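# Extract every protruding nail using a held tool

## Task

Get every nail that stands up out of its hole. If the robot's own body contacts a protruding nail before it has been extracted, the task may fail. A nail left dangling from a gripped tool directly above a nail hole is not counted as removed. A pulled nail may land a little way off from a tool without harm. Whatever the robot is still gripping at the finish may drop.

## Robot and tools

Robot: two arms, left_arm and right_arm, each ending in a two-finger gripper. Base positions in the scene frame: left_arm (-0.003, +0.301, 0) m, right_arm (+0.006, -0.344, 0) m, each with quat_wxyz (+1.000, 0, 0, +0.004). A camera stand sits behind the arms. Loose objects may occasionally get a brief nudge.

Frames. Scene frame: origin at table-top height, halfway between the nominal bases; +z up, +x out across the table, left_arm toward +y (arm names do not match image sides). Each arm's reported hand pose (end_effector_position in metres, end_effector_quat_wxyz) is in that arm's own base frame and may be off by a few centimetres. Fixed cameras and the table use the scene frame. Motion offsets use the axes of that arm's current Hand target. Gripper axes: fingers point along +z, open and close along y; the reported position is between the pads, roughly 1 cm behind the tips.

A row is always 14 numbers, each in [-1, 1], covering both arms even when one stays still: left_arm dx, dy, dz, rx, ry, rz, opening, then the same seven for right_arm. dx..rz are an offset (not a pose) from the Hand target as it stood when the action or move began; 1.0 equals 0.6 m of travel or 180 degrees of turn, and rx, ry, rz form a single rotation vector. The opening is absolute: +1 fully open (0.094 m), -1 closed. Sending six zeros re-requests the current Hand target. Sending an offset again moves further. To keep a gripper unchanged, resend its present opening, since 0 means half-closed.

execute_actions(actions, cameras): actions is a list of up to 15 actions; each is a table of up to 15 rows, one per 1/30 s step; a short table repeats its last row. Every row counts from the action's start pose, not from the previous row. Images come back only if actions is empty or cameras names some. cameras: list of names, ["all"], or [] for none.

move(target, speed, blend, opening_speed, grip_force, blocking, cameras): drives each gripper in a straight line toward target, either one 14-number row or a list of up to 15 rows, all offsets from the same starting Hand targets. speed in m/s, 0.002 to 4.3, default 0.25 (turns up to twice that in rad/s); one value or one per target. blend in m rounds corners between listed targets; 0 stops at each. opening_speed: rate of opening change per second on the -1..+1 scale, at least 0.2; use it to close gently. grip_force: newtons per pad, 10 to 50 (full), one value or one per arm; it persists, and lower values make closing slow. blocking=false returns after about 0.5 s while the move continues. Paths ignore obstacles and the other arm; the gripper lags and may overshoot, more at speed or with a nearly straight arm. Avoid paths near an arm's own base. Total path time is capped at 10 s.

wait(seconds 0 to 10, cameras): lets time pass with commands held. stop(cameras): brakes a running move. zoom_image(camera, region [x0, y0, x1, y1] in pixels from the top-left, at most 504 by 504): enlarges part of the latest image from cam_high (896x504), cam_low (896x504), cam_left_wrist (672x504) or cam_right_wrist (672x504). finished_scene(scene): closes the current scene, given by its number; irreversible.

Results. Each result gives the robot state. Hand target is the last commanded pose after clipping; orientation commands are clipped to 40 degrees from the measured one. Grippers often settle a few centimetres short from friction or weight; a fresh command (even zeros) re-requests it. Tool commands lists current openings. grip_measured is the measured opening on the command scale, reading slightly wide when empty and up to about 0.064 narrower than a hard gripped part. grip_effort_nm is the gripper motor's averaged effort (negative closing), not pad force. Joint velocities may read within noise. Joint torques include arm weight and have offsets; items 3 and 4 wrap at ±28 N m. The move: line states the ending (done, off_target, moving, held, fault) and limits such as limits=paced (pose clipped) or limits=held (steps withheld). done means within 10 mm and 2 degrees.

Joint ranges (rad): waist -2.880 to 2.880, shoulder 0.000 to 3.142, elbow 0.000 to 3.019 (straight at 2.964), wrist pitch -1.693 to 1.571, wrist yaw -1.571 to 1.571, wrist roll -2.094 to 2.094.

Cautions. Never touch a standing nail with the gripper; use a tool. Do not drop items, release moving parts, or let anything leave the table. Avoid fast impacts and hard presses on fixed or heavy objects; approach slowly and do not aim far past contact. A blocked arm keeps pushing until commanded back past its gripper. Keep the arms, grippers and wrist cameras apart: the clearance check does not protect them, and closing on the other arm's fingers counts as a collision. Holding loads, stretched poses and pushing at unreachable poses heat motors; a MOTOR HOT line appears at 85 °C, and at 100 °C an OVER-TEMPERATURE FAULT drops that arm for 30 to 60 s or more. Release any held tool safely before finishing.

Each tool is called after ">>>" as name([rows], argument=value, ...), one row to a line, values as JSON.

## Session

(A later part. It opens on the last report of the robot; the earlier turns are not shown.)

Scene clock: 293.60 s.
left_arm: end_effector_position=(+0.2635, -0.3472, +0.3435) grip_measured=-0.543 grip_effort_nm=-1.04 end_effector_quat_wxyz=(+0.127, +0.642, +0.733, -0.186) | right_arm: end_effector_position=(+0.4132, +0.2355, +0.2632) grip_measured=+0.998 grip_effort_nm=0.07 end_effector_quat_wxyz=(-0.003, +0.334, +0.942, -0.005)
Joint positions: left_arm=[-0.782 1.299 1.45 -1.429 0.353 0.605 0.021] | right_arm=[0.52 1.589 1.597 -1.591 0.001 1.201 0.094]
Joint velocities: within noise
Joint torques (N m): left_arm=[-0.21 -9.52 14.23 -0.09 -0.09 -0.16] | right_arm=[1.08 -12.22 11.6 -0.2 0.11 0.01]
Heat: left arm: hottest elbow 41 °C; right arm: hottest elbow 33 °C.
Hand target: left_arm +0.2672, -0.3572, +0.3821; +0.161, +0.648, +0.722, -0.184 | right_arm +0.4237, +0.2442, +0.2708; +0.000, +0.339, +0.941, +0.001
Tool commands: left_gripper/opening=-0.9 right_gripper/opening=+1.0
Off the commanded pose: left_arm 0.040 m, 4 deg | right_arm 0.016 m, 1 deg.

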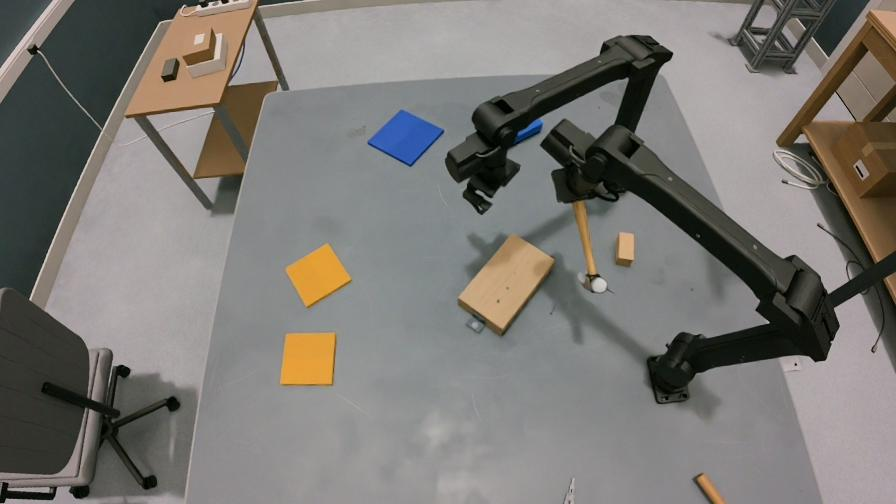

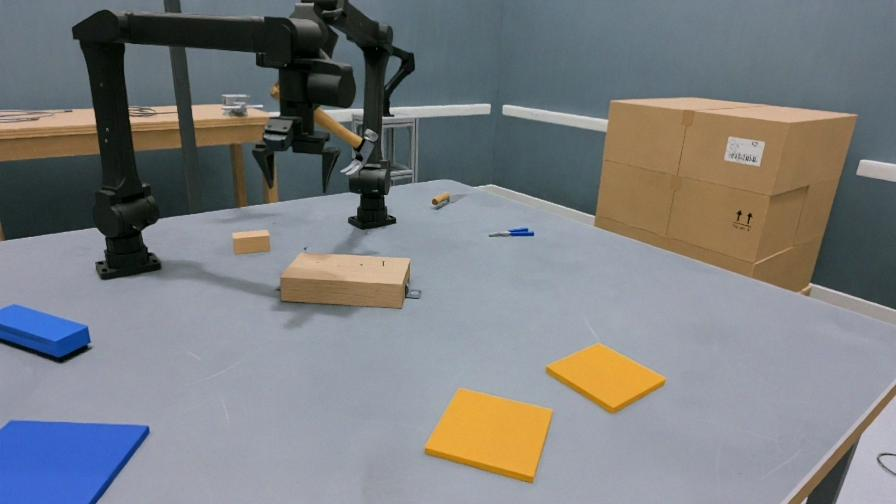

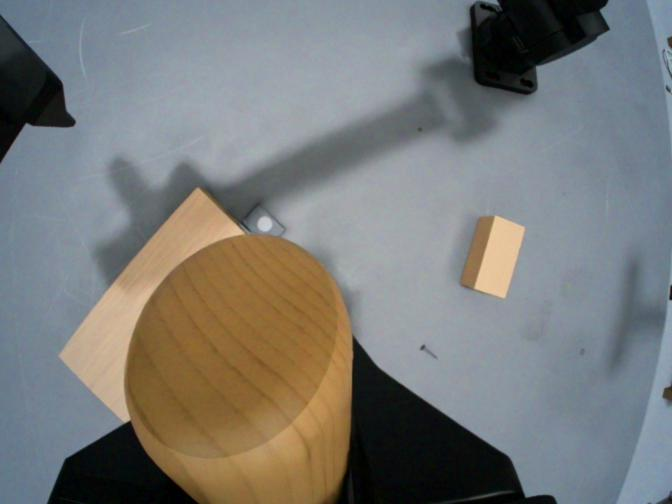

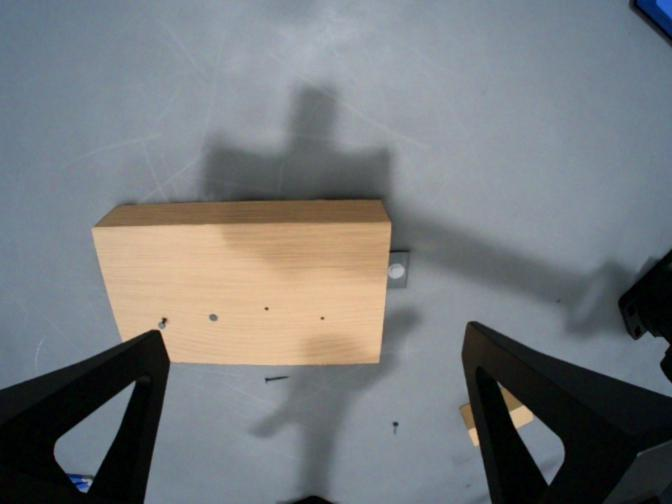

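>>> move([
  [-0.078,-0.01,-0.147,0,0,0,-0.9,0.033,-0.05,0,0,0,0,1],
  [0.069,0.3445,-0.248,-0.166,-0.097,-0.195,-0.9,0.033,-0.05,0,0,0,0,1],
], speed=0.3, blend=0.03, cameras=["all"])

Scene clock: 297.80 s.
left_arm: end_effector_position=(+0.4676, -0.2359, +0.4597) grip_measured=-0.543 grip_effort_nm=-1.04 end_effector_quat_wxyz=(+0.335, +0.315, +0.879, -0.129) | right_arm: end_effector_position=(+0.3941, +0.2327, +0.2688) grip_measured=+0.998 grip_effort_nm=0.07 end_effector_quat_wxyz=(-0.001, +0.336, +0.942, -0.002)
Joint positions: left_arm=[-0.398 1.348 1.697 -1.211 0.208 0.215 0.021] | right_arm=[0.535 1.537 1.552 -1.591 0.001 1.219 0.094]
Joint torques (N m): left_arm=[1.44 -11.81 9.91 1.92 -0.09 -0.26] | right_arm=[0.44 -13.8 6.97 0.16 0.1 0.05]
Heat: left arm: hottest elbow 41 °C; right arm: hottest elbow 33 °C.
Hand target: left_arm +0.4692, -0.2312, +0.4817; +0.362, +0.307, +0.871, -0.128 | right_arm +0.3893, +0.2337, +0.2707; +0.000, +0.339, +0.941, +0.001
Off the commanded pose: left_arm 0.023 m, 3 deg | right_arm 0.005 m, 1 deg.
move: off_target (left_arm)

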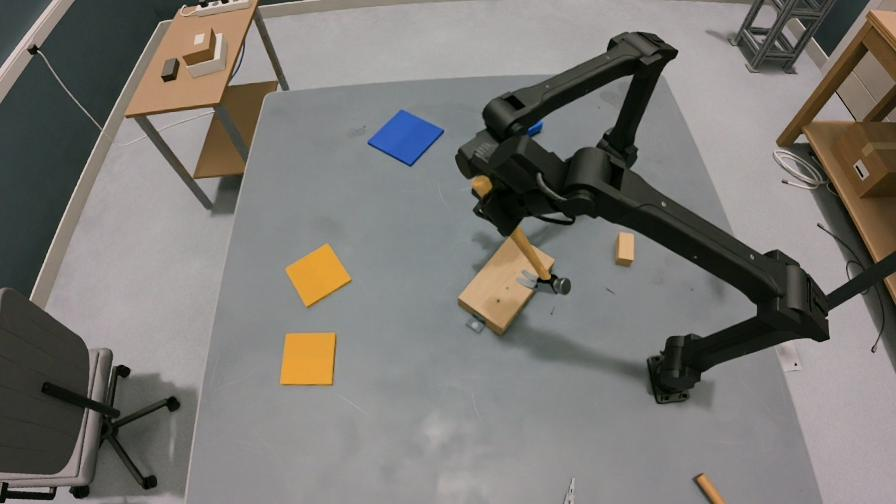

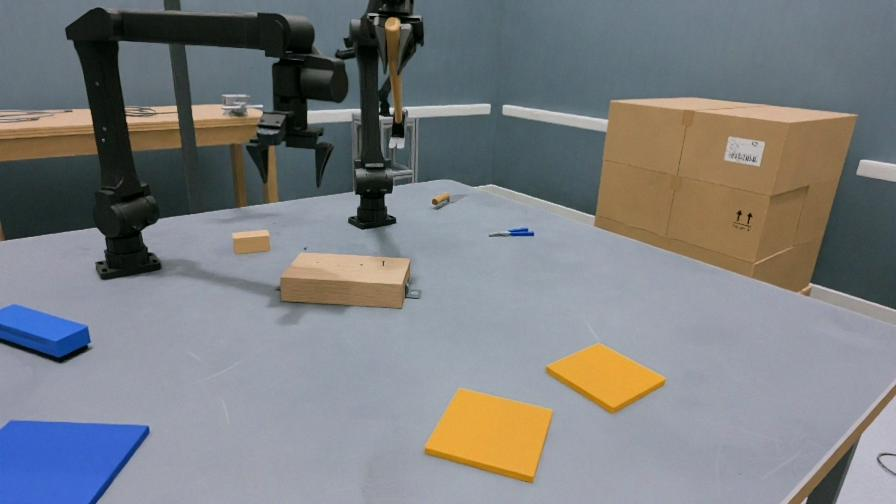

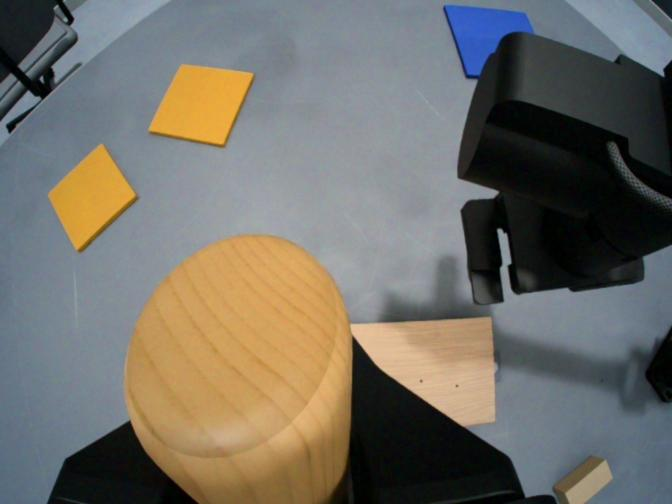

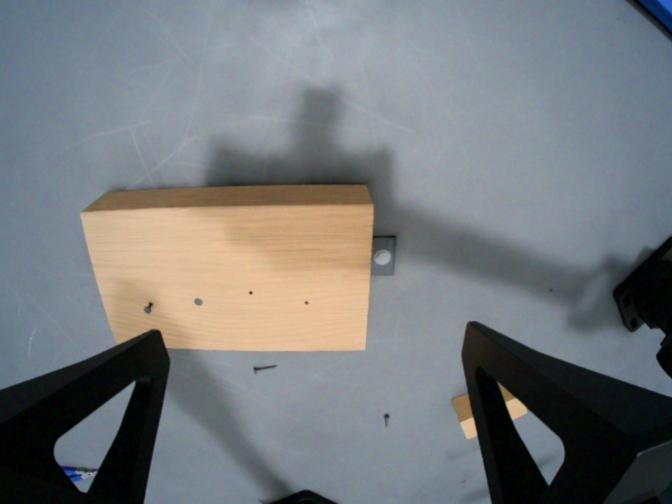

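>>> zoom_image(camera="cam_high", region=[430, 160, 630, 350])

>>> zoom_image(camera="cam_low", region=[250, 80, 500, 320])

Scaled by 2.520 from the camera's 896x504 image, which has a finer 1280x720 frame.

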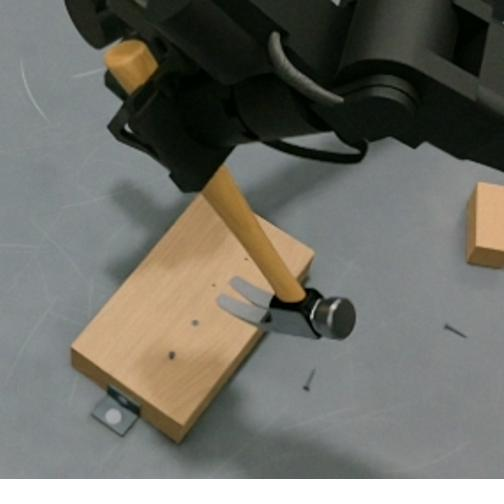

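Scaled by 2.016 from the camera's 896x504 image, which has a finer 1280x720 frame.

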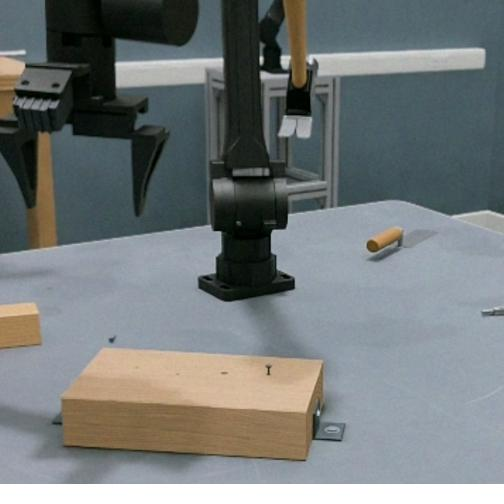

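>>> move(target=[0.153,0,0.0825,0,0,0,-0.9,0,0,0,0,0,0,1], speed=0.25, cameras=["all"])

>>> zoom_image(camera="cam_high", region=[430, 160, 630, 350])

>>> zoom_image(camera="cam_low", region=[250, 80, 500, 320])

Scene clock: 299.87 s.
left_arm: end_effector_position=(+0.4422, -0.2176, +0.3527) grip_measured=-0.543 grip_effort_nm=-1.03 end_effector_quat_wxyz=(+0.328, +0.310, +0.883, -0.128) | right_arm: end_effector_position=(+0.3941, +0.2327, +0.2688) grip_measured=+0.998 grip_effort_nm=0.07 end_effector_quat_wxyz=(-0.001, +0.336, +0.942, -0.002)
Joint positions: left_arm=[-0.381 1.219 1.301 -0.961 0.214 0.216 0.021] | right_arm=[0.535 1.537 1.552 -1.591 0.001 1.219 0.094]
Joint torques (N m): left_arm=[1.85 -11.05 10.7 1.87 0.25 -0.1] | right_arm=[0.85 -14.56 6.99 0.24 0.13 0.04]
Heat: left arm: hottest elbow 41 °C; right arm: hottest elbow 33 °C.
Hand target: left_arm +0.4460, -0.2126, +0.3817; +0.362, +0.307, +0.871, -0.128 | right_arm +0.3893, +0.2337, +0.2707; +0.000, +0.339, +0.941, +0.001
Off the commanded pose: left_arm 0.030 m, 4 deg | right_arm 0.005 m, 1 deg.
move: off_target (left_arm)

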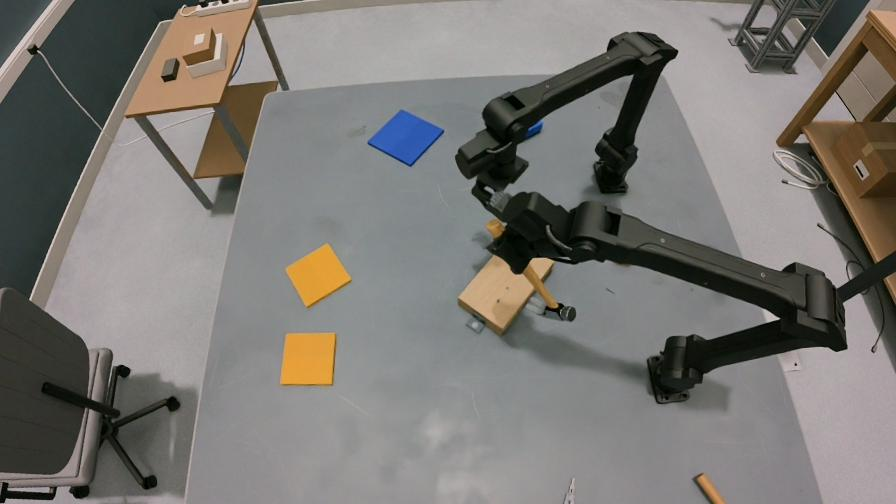

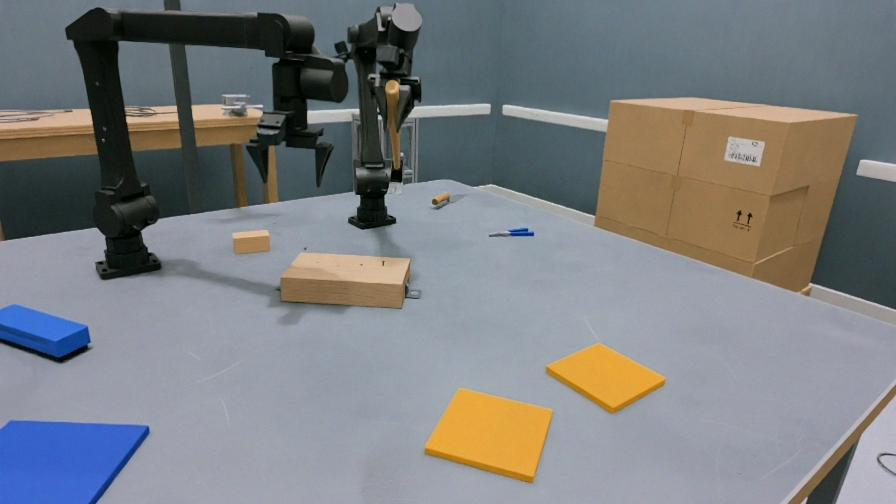

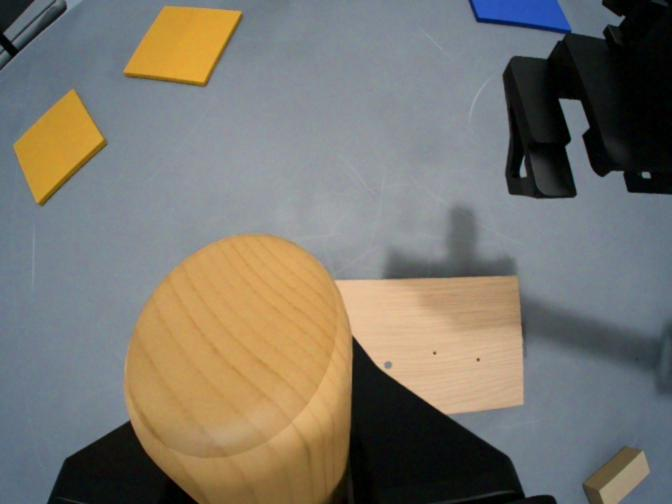

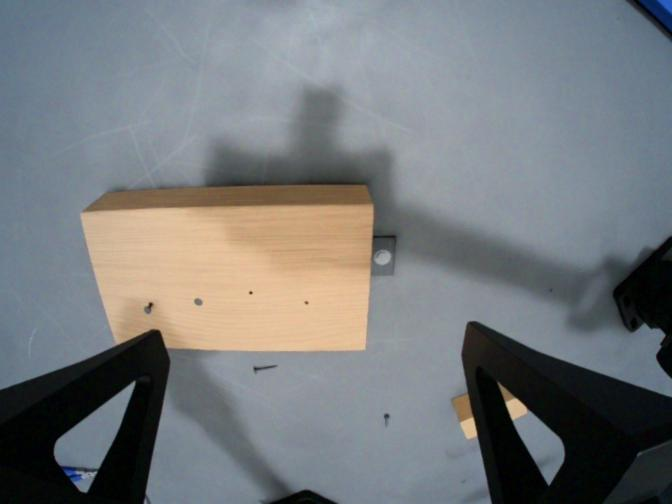

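Scaled by 2.520 from the camera's 896x504 image, which has a finer 1280x720 frame.

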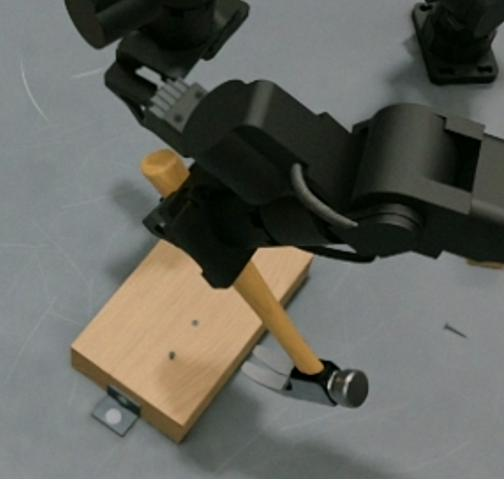

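Scaled by 2.016 from the camera's 896x504 image, which has a finer 1280x720 frame.

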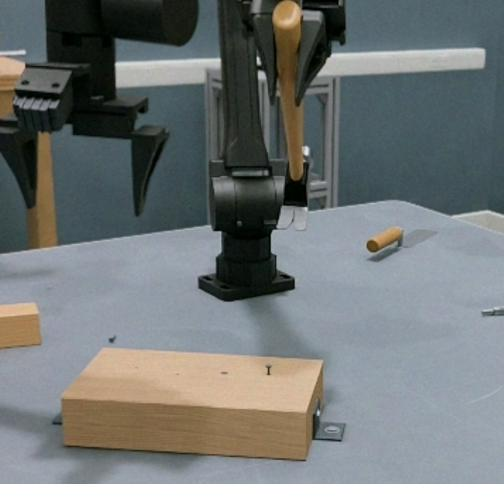

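>>> move(target=[0.0233,0,0.1167,0,0,0,-0.9,0,0,0,0,0,0,1], speed=0.15, cameras=["all"])

>>> zoom_image(camera="cam_high", region=[450, 240, 580, 360])

>>> zoom_image(camera="cam_low", region=[320, 180, 460, 320])

Scene clock: 301.47 s.
left_arm: end_effector_position=(+0.4733, -0.2303, +0.2930) grip_measured=-0.543 grip_effort_nm=-1.03 end_effector_quat_wxyz=(+0.330, +0.307, +0.884, -0.125) | right_arm: end_effector_position=(+0.3941, +0.2327, +0.2688) grip_measured=+0.998 grip_effort_nm=0.08 end_effector_quat_wxyz=(-0.001, +0.336, +0.942, -0.002)
Joint positions: left_arm=[-0.385 1.305 1.218 -0.787 0.204 0.209 0.021] | right_arm=[0.535 1.537 1.552 -1.591 0.001 1.219 0.094]
Joint torques (N m): left_arm=[-0.15 -12.1 10.84 1.89 -0.08 -0.27] | right_arm=[1.49 -13.8 6.89 0.28 0.09 0.04]
Heat: left arm: hottest elbow 41 °C; right arm: hottest elbow 33 °C.
Hand target: left_arm +0.4768, -0.2377, +0.3223; +0.361, +0.307, +0.871, -0.128 | right_arm +0.3893, +0.2337, +0.2707; +0.000, +0.339, +0.941, +0.001
Off the commanded pose: left_arm 0.030 m, 4 deg | right_arm 0.005 m, 1 deg.
move: off_target (left_arm)

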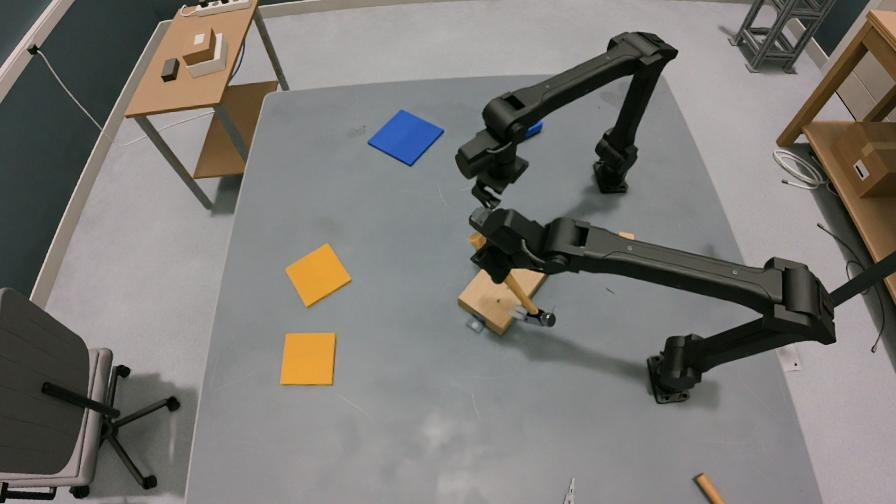

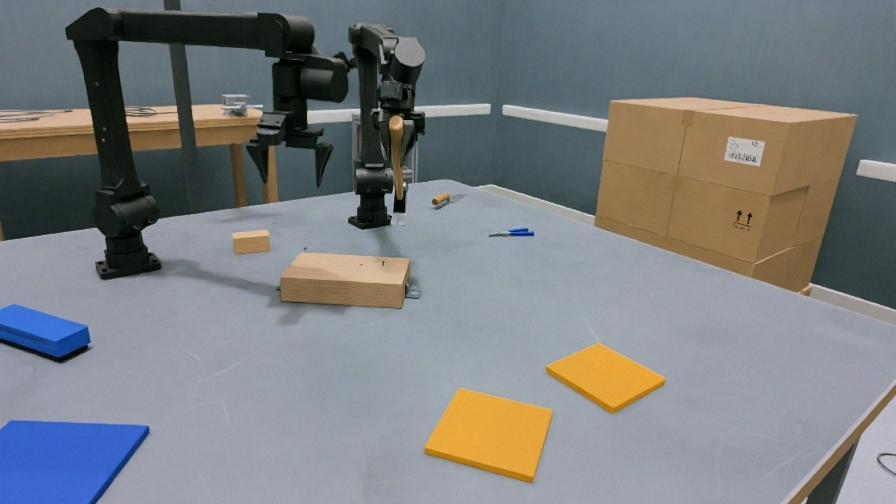

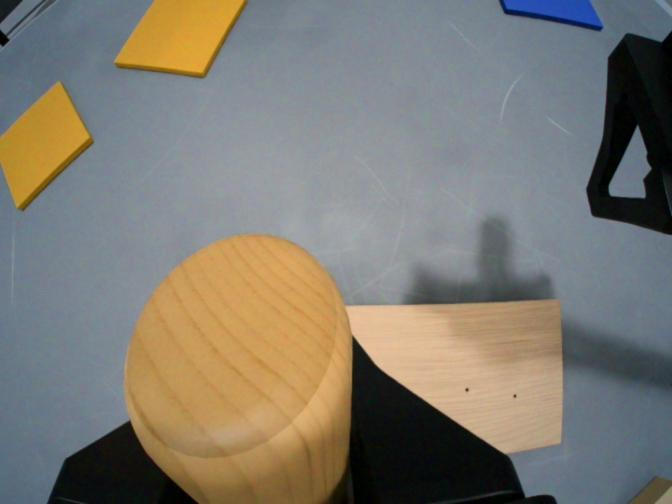

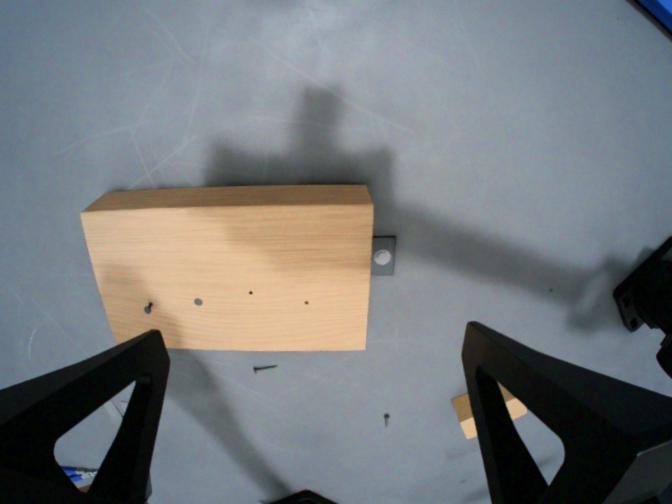

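Scaled by 3.877 from the camera's 896x504 image, which has a finer 1280x720 frame.

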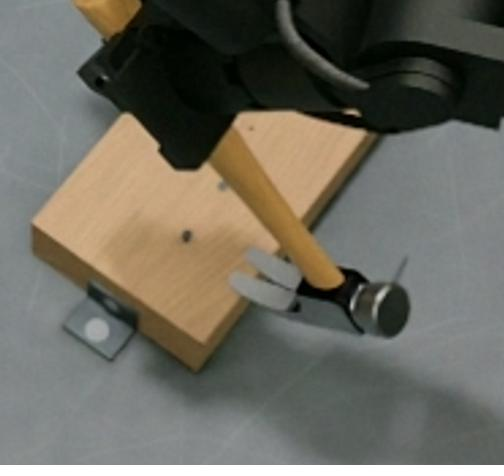

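Scaled by 3.600 from the camera's 896x504 image, which has a finer 1280x720 frame.

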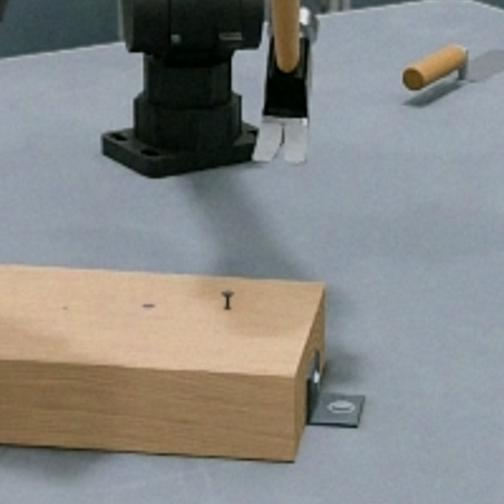

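>>> move(target=[0.059,-0.045,0.059,0,0,0,-0.9,0,0,0,0,0,0,1], speed=0.15, cameras=["all"])

>>> zoom_image(camera="cam_high", region=[450, 240, 580, 360])

>>> zoom_image(camera="cam_low", region=[320, 180, 460, 320])

Scene clock: 303.00 s.
left_arm: end_effector_position=(+0.4559, -0.2515, +0.2435) grip_measured=-0.543 grip_effort_nm=-1.03 end_effector_quat_wxyz=(+0.330, +0.308, +0.884, -0.123) | right_arm: end_effector_position=(+0.3941, +0.2327, +0.2688) grip_measured=+0.998 grip_effort_nm=0.07 end_effector_quat_wxyz=(-0.001, +0.336, +0.942, -0.002)
Joint positions: left_arm=[-0.45 1.305 1.086 -0.647 0.159 0.162 0.021] | right_arm=[0.535 1.537 1.552 -1.591 0.001 1.219 0.094]
Joint torques (N m): left_arm=[0.09 -12.22 10.37 1.91 -0.11 -0.22] | right_arm=[1.08 -14.21 7.05 0.44 0.11 0.03]
Heat: left arm: hottest elbow 41 °C; right arm: hottest elbow 33 °C.
Hand target: left_arm +0.4600, -0.2587, +0.2724; +0.361, +0.307, +0.871, -0.128 | right_arm +0.3893, +0.2337, +0.2707; +0.000, +0.339, +0.941, +0.001
Off the commanded pose: left_arm 0.030 m, 4 deg | right_arm 0.005 m, 1 deg.
move: off_target (left_arm)

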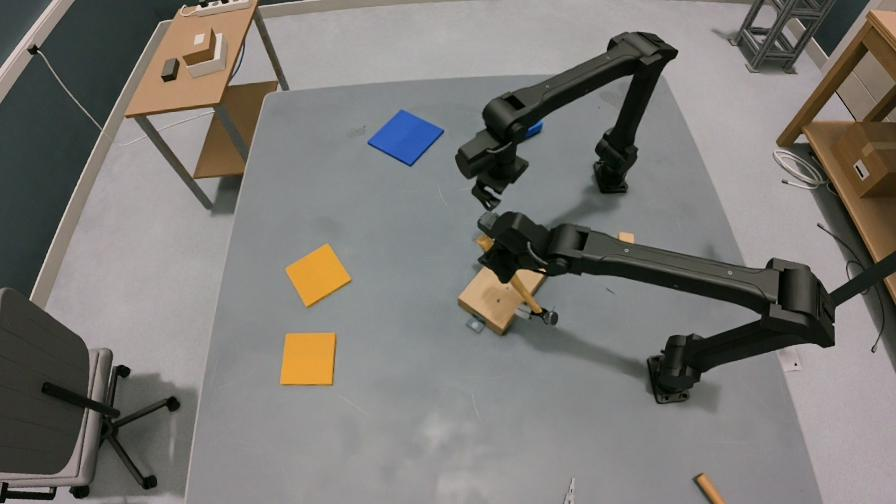

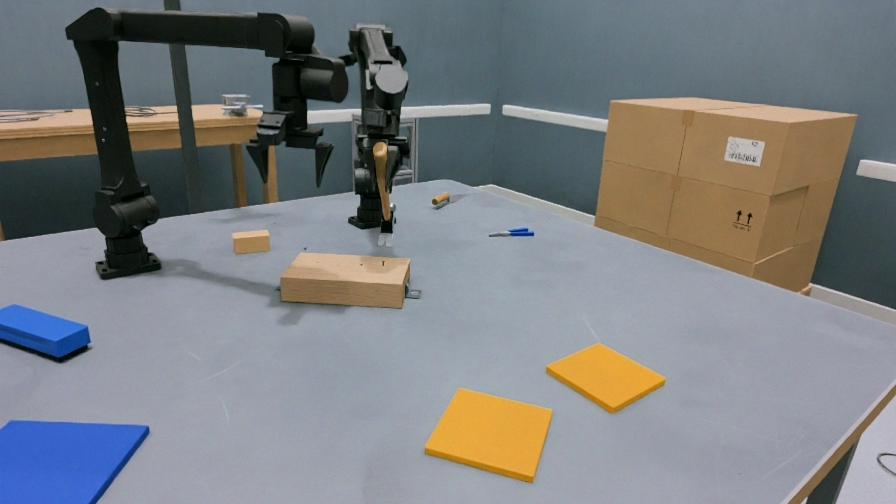

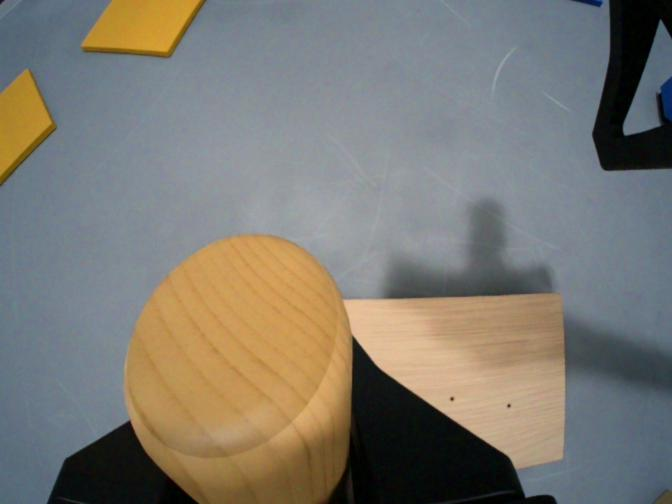

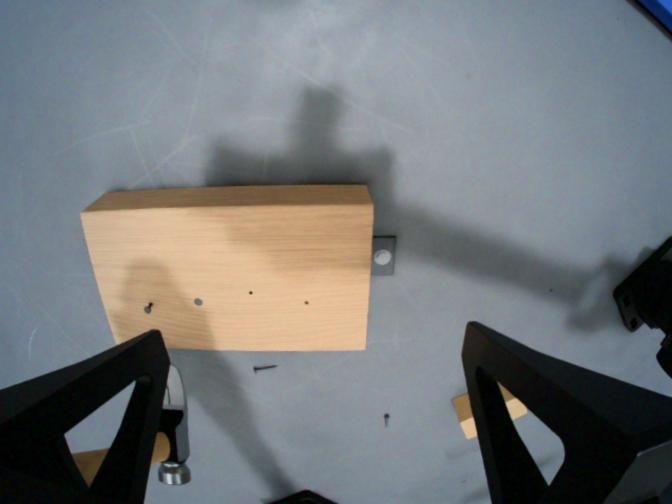

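Scaled by 3.877 from the camera's 896x504 image, which has a finer 1280x720 frame.

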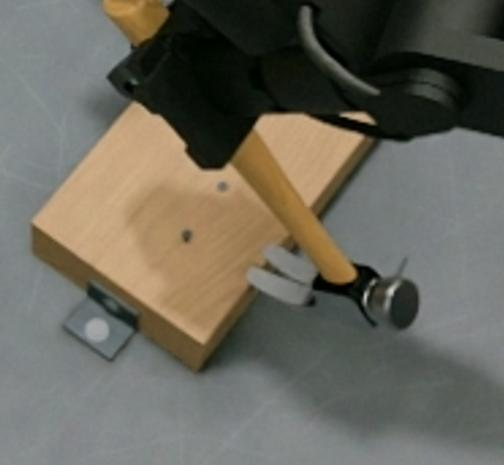

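Scaled by 3.600 from the camera's 896x504 image, which has a finer 1280x720 frame.

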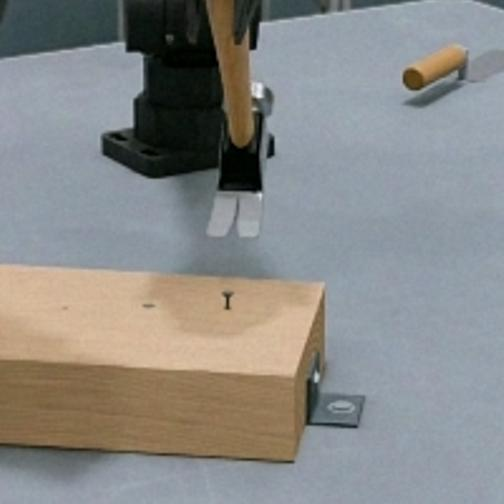

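>>> zoom_image(camera="cam_right_wrist", region=[80, 260, 260, 500])

Scaled by 2.100 from the camera's 672x504 image, which has a finer 960x720 frame.

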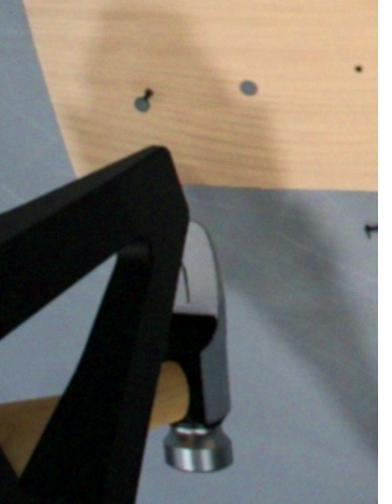

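>>> move(target=[-0.012,0,0.07,0,0,0,-0.9,0,0,0,0,0,0,1], speed=0.12, cameras=["cam_high","cam_low","cam_right_wrist"])

>>> zoom_image(camera="cam_high", region=[450, 240, 580, 360])

>>> zoom_image(camera="cam_low", region=[320, 180, 460, 320])

>>> zoom_image(camera="cam_right_wrist", region=[80, 260, 260, 500])

Scene clock: 304.50 s.
left_arm: end_effector_position=(+0.4720, -0.2654, +0.2180) grip_measured=-0.543 grip_effort_nm=-1.03 end_effector_quat_wxyz=(+0.329, +0.308, +0.885, -0.121) | right_arm: end_effector_position=(+0.3941, +0.2327, +0.2688) grip_measured=+0.998 grip_effort_nm=0.07 end_effector_quat_wxyz=(-0.001, +0.336, +0.942, -0.002)
Joint positions: left_arm=[-0.465 1.377 1.087 -0.578 0.144 0.151 0.021] | right_arm=[0.535 1.537 1.552 -1.591 0.001 1.219 0.094]
Joint torques (N m): left_arm=[-0.21 -10.75 12.1 2.06 0 -0.26] | right_arm=[1.44 -13.86 6.93 0.29 0.08 0.02]
Heat: left arm: hottest elbow 41 °C; right arm: hottest elbow 33 °C.
Hand target: left_arm +0.4871, -0.2807, +0.2478; +0.361, +0.307, +0.871, -0.128 | right_arm +0.3893, +0.2337, +0.2707; +0.000, +0.339, +0.941, +0.001
Off the commanded pose: left_arm 0.037 m, 4 deg | right_arm 0.005 m, 1 deg.
move: off_target (left_arm)
Images, in order (width x height): cam_high 896x504, cam_low 896x504, cam_right_wrist 672x504.

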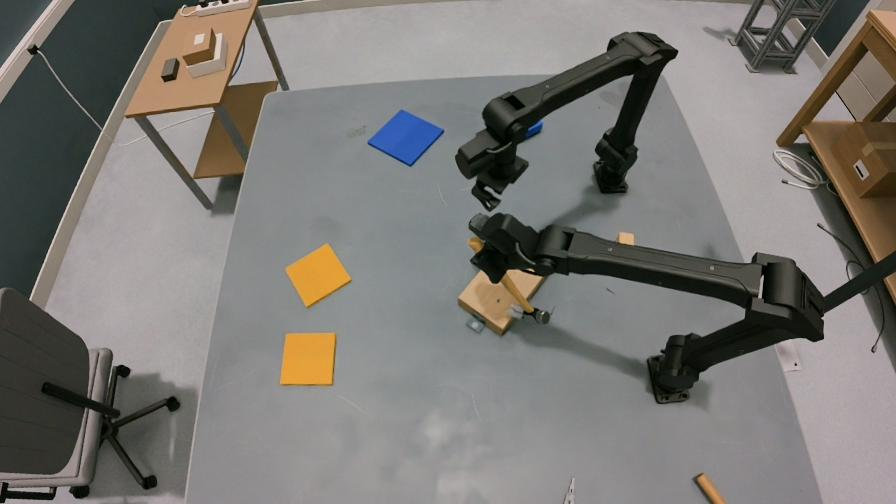

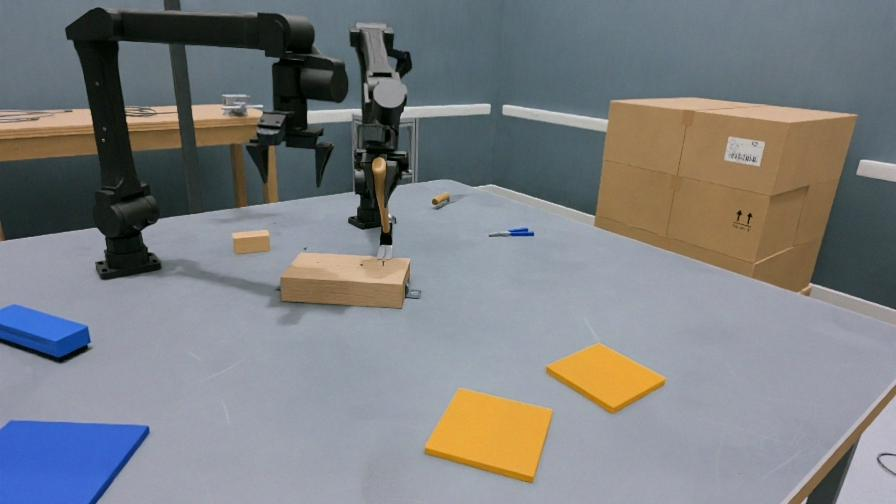

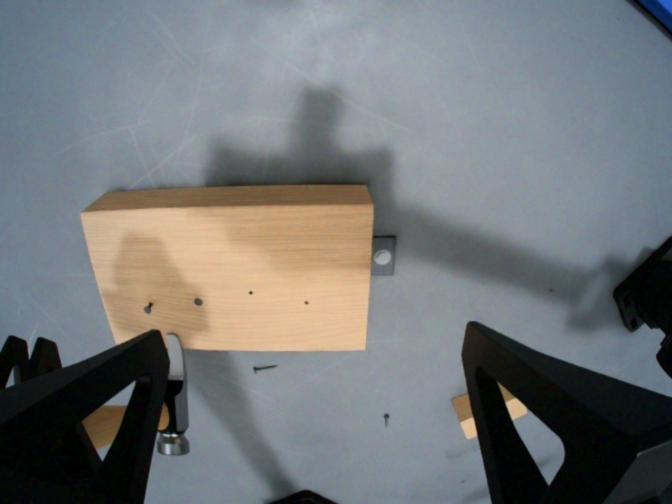

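Scaled by 3.877 from the camera's 896x504 image, which has a finer 1280x720 frame.

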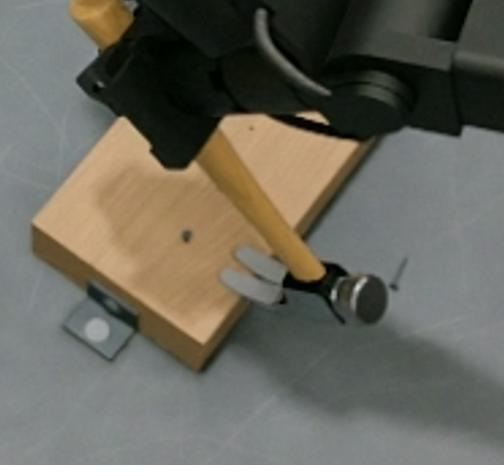

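Scaled by 3.600 from the camera's 896x504 image, which has a finer 1280x720 frame.

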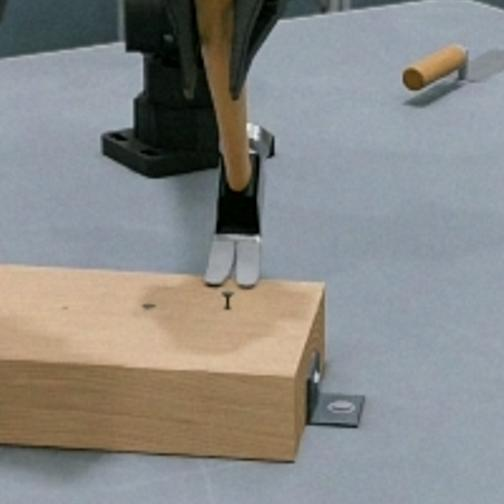

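Scaled by 2.100 from the camera's 672x504 image, which has a finer 960x720 frame.

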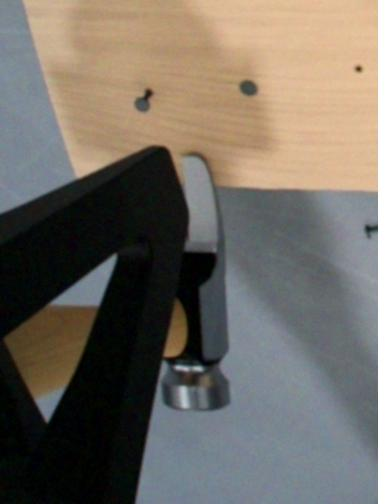

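>>> move(target=[-0.006,0,0.029,0,0,0,-0.9,0.083,0,0,0,0,0,1], speed=0.12, cameras=["cam_high","cam_low","cam_right_wrist"])

>>> zoom_image(camera="cam_high", region=[450, 240, 580, 360])

>>> zoom_image(camera="cam_low", region=[320, 180, 460, 320])

>>> zoom_image(camera="cam_right_wrist", region=[80, 200, 260, 440])

Scene clock: 306.17 s.
left_arm: end_effector_position=(+0.4786, -0.2714, +0.2138) grip_measured=-0.543 grip_effort_nm=-1.04 end_effector_quat_wxyz=(+0.332, +0.306, +0.884, -0.121) | right_arm: end_effector_position=(+0.3536, +0.2675, +0.2681) grip_measured=+0.998 grip_effort_nm=0.07 end_effector_quat_wxyz=(-0.004, +0.332, +0.943, -0.004)
Joint positions: left_arm=[-0.471 1.4 1.095 -0.554 0.14 0.143 0.021] | right_arm=[0.648 1.504 1.512 -1.591 -0.001 1.326 0.094]
Joint torques (N m): left_arm=[-0.26 -9.23 12.71 2.19 -0.02 -0.24] | right_arm=[1.14 -13.68 6.89 0.5 0.21 0.01]
Heat: left arm: hottest elbow 41 °C; right arm: hottest elbow 32 °C.
Hand target: left_arm +0.4986, -0.2900, +0.2379; +0.361, +0.307, +0.871, -0.128 | right_arm +0.3510, +0.2656, +0.2706; +0.000, +0.339, +0.941, +0.001
Off the commanded pose: left_arm 0.037 m, 4 deg | right_arm 0.004 m, 1 deg.
move: off_target (left_arm)
Images, in order (width x height): cam_high 896x504, cam_low 896x504, cam_right_wrist 672x504.

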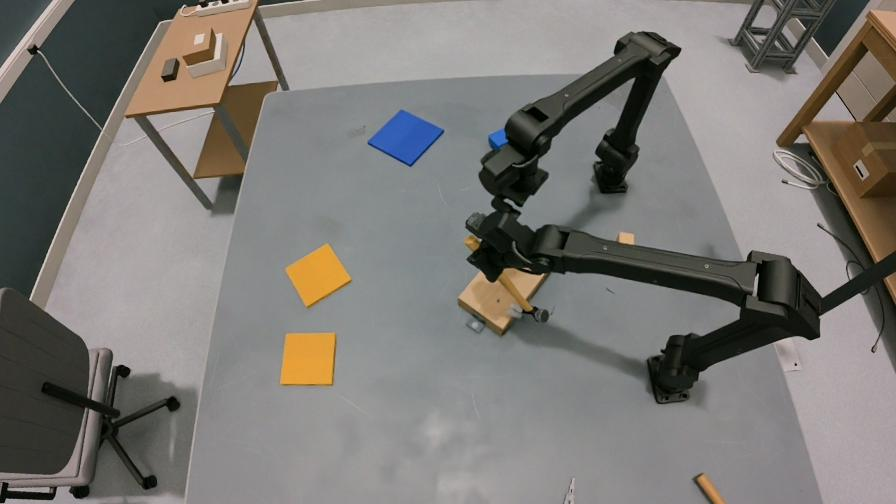

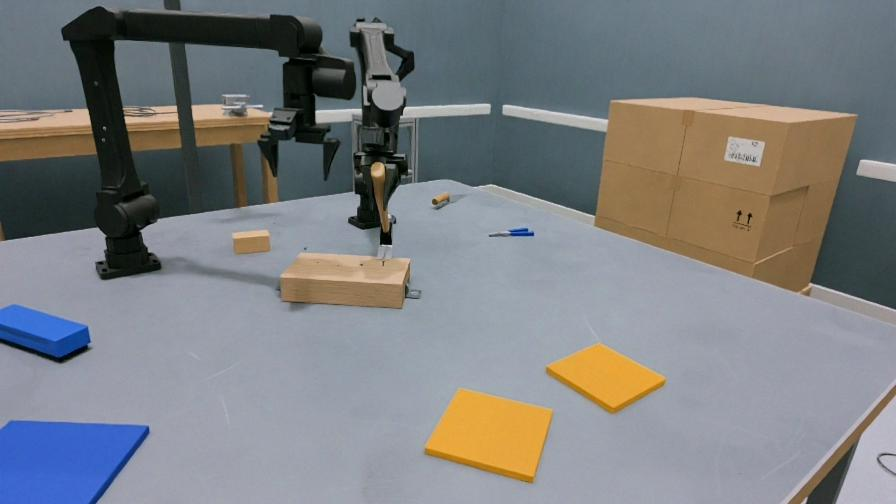

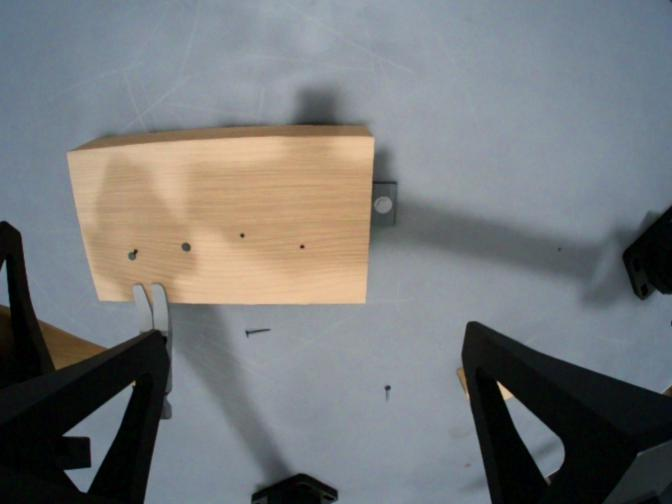

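Scaled by 3.877 from the camera's 896x504 image, which has a finer 1280x720 frame.

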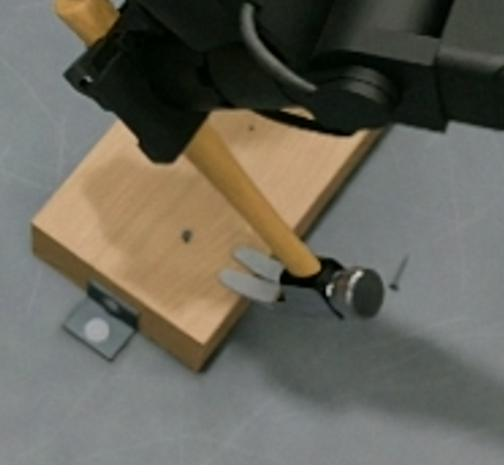

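Scaled by 3.600 from the camera's 896x504 image, which has a finer 1280x720 frame.

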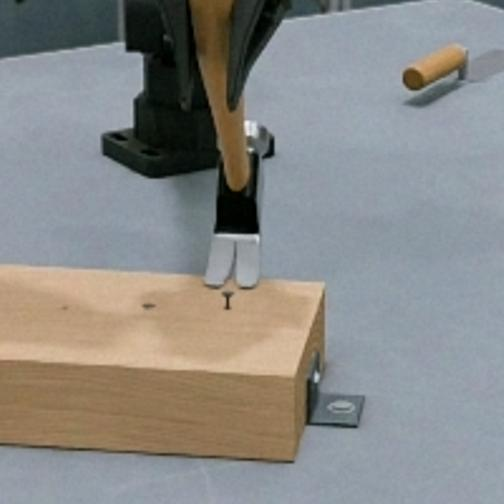

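Scaled by 2.100 from the camera's 672x504 image, which has a finer 960x720 frame.

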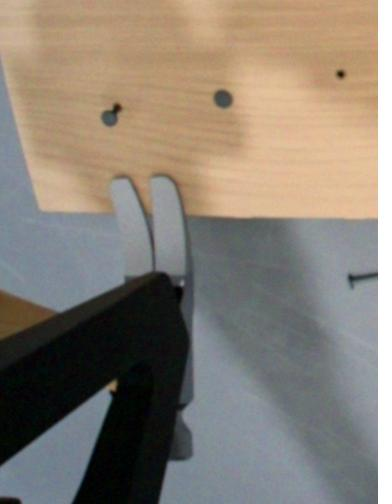

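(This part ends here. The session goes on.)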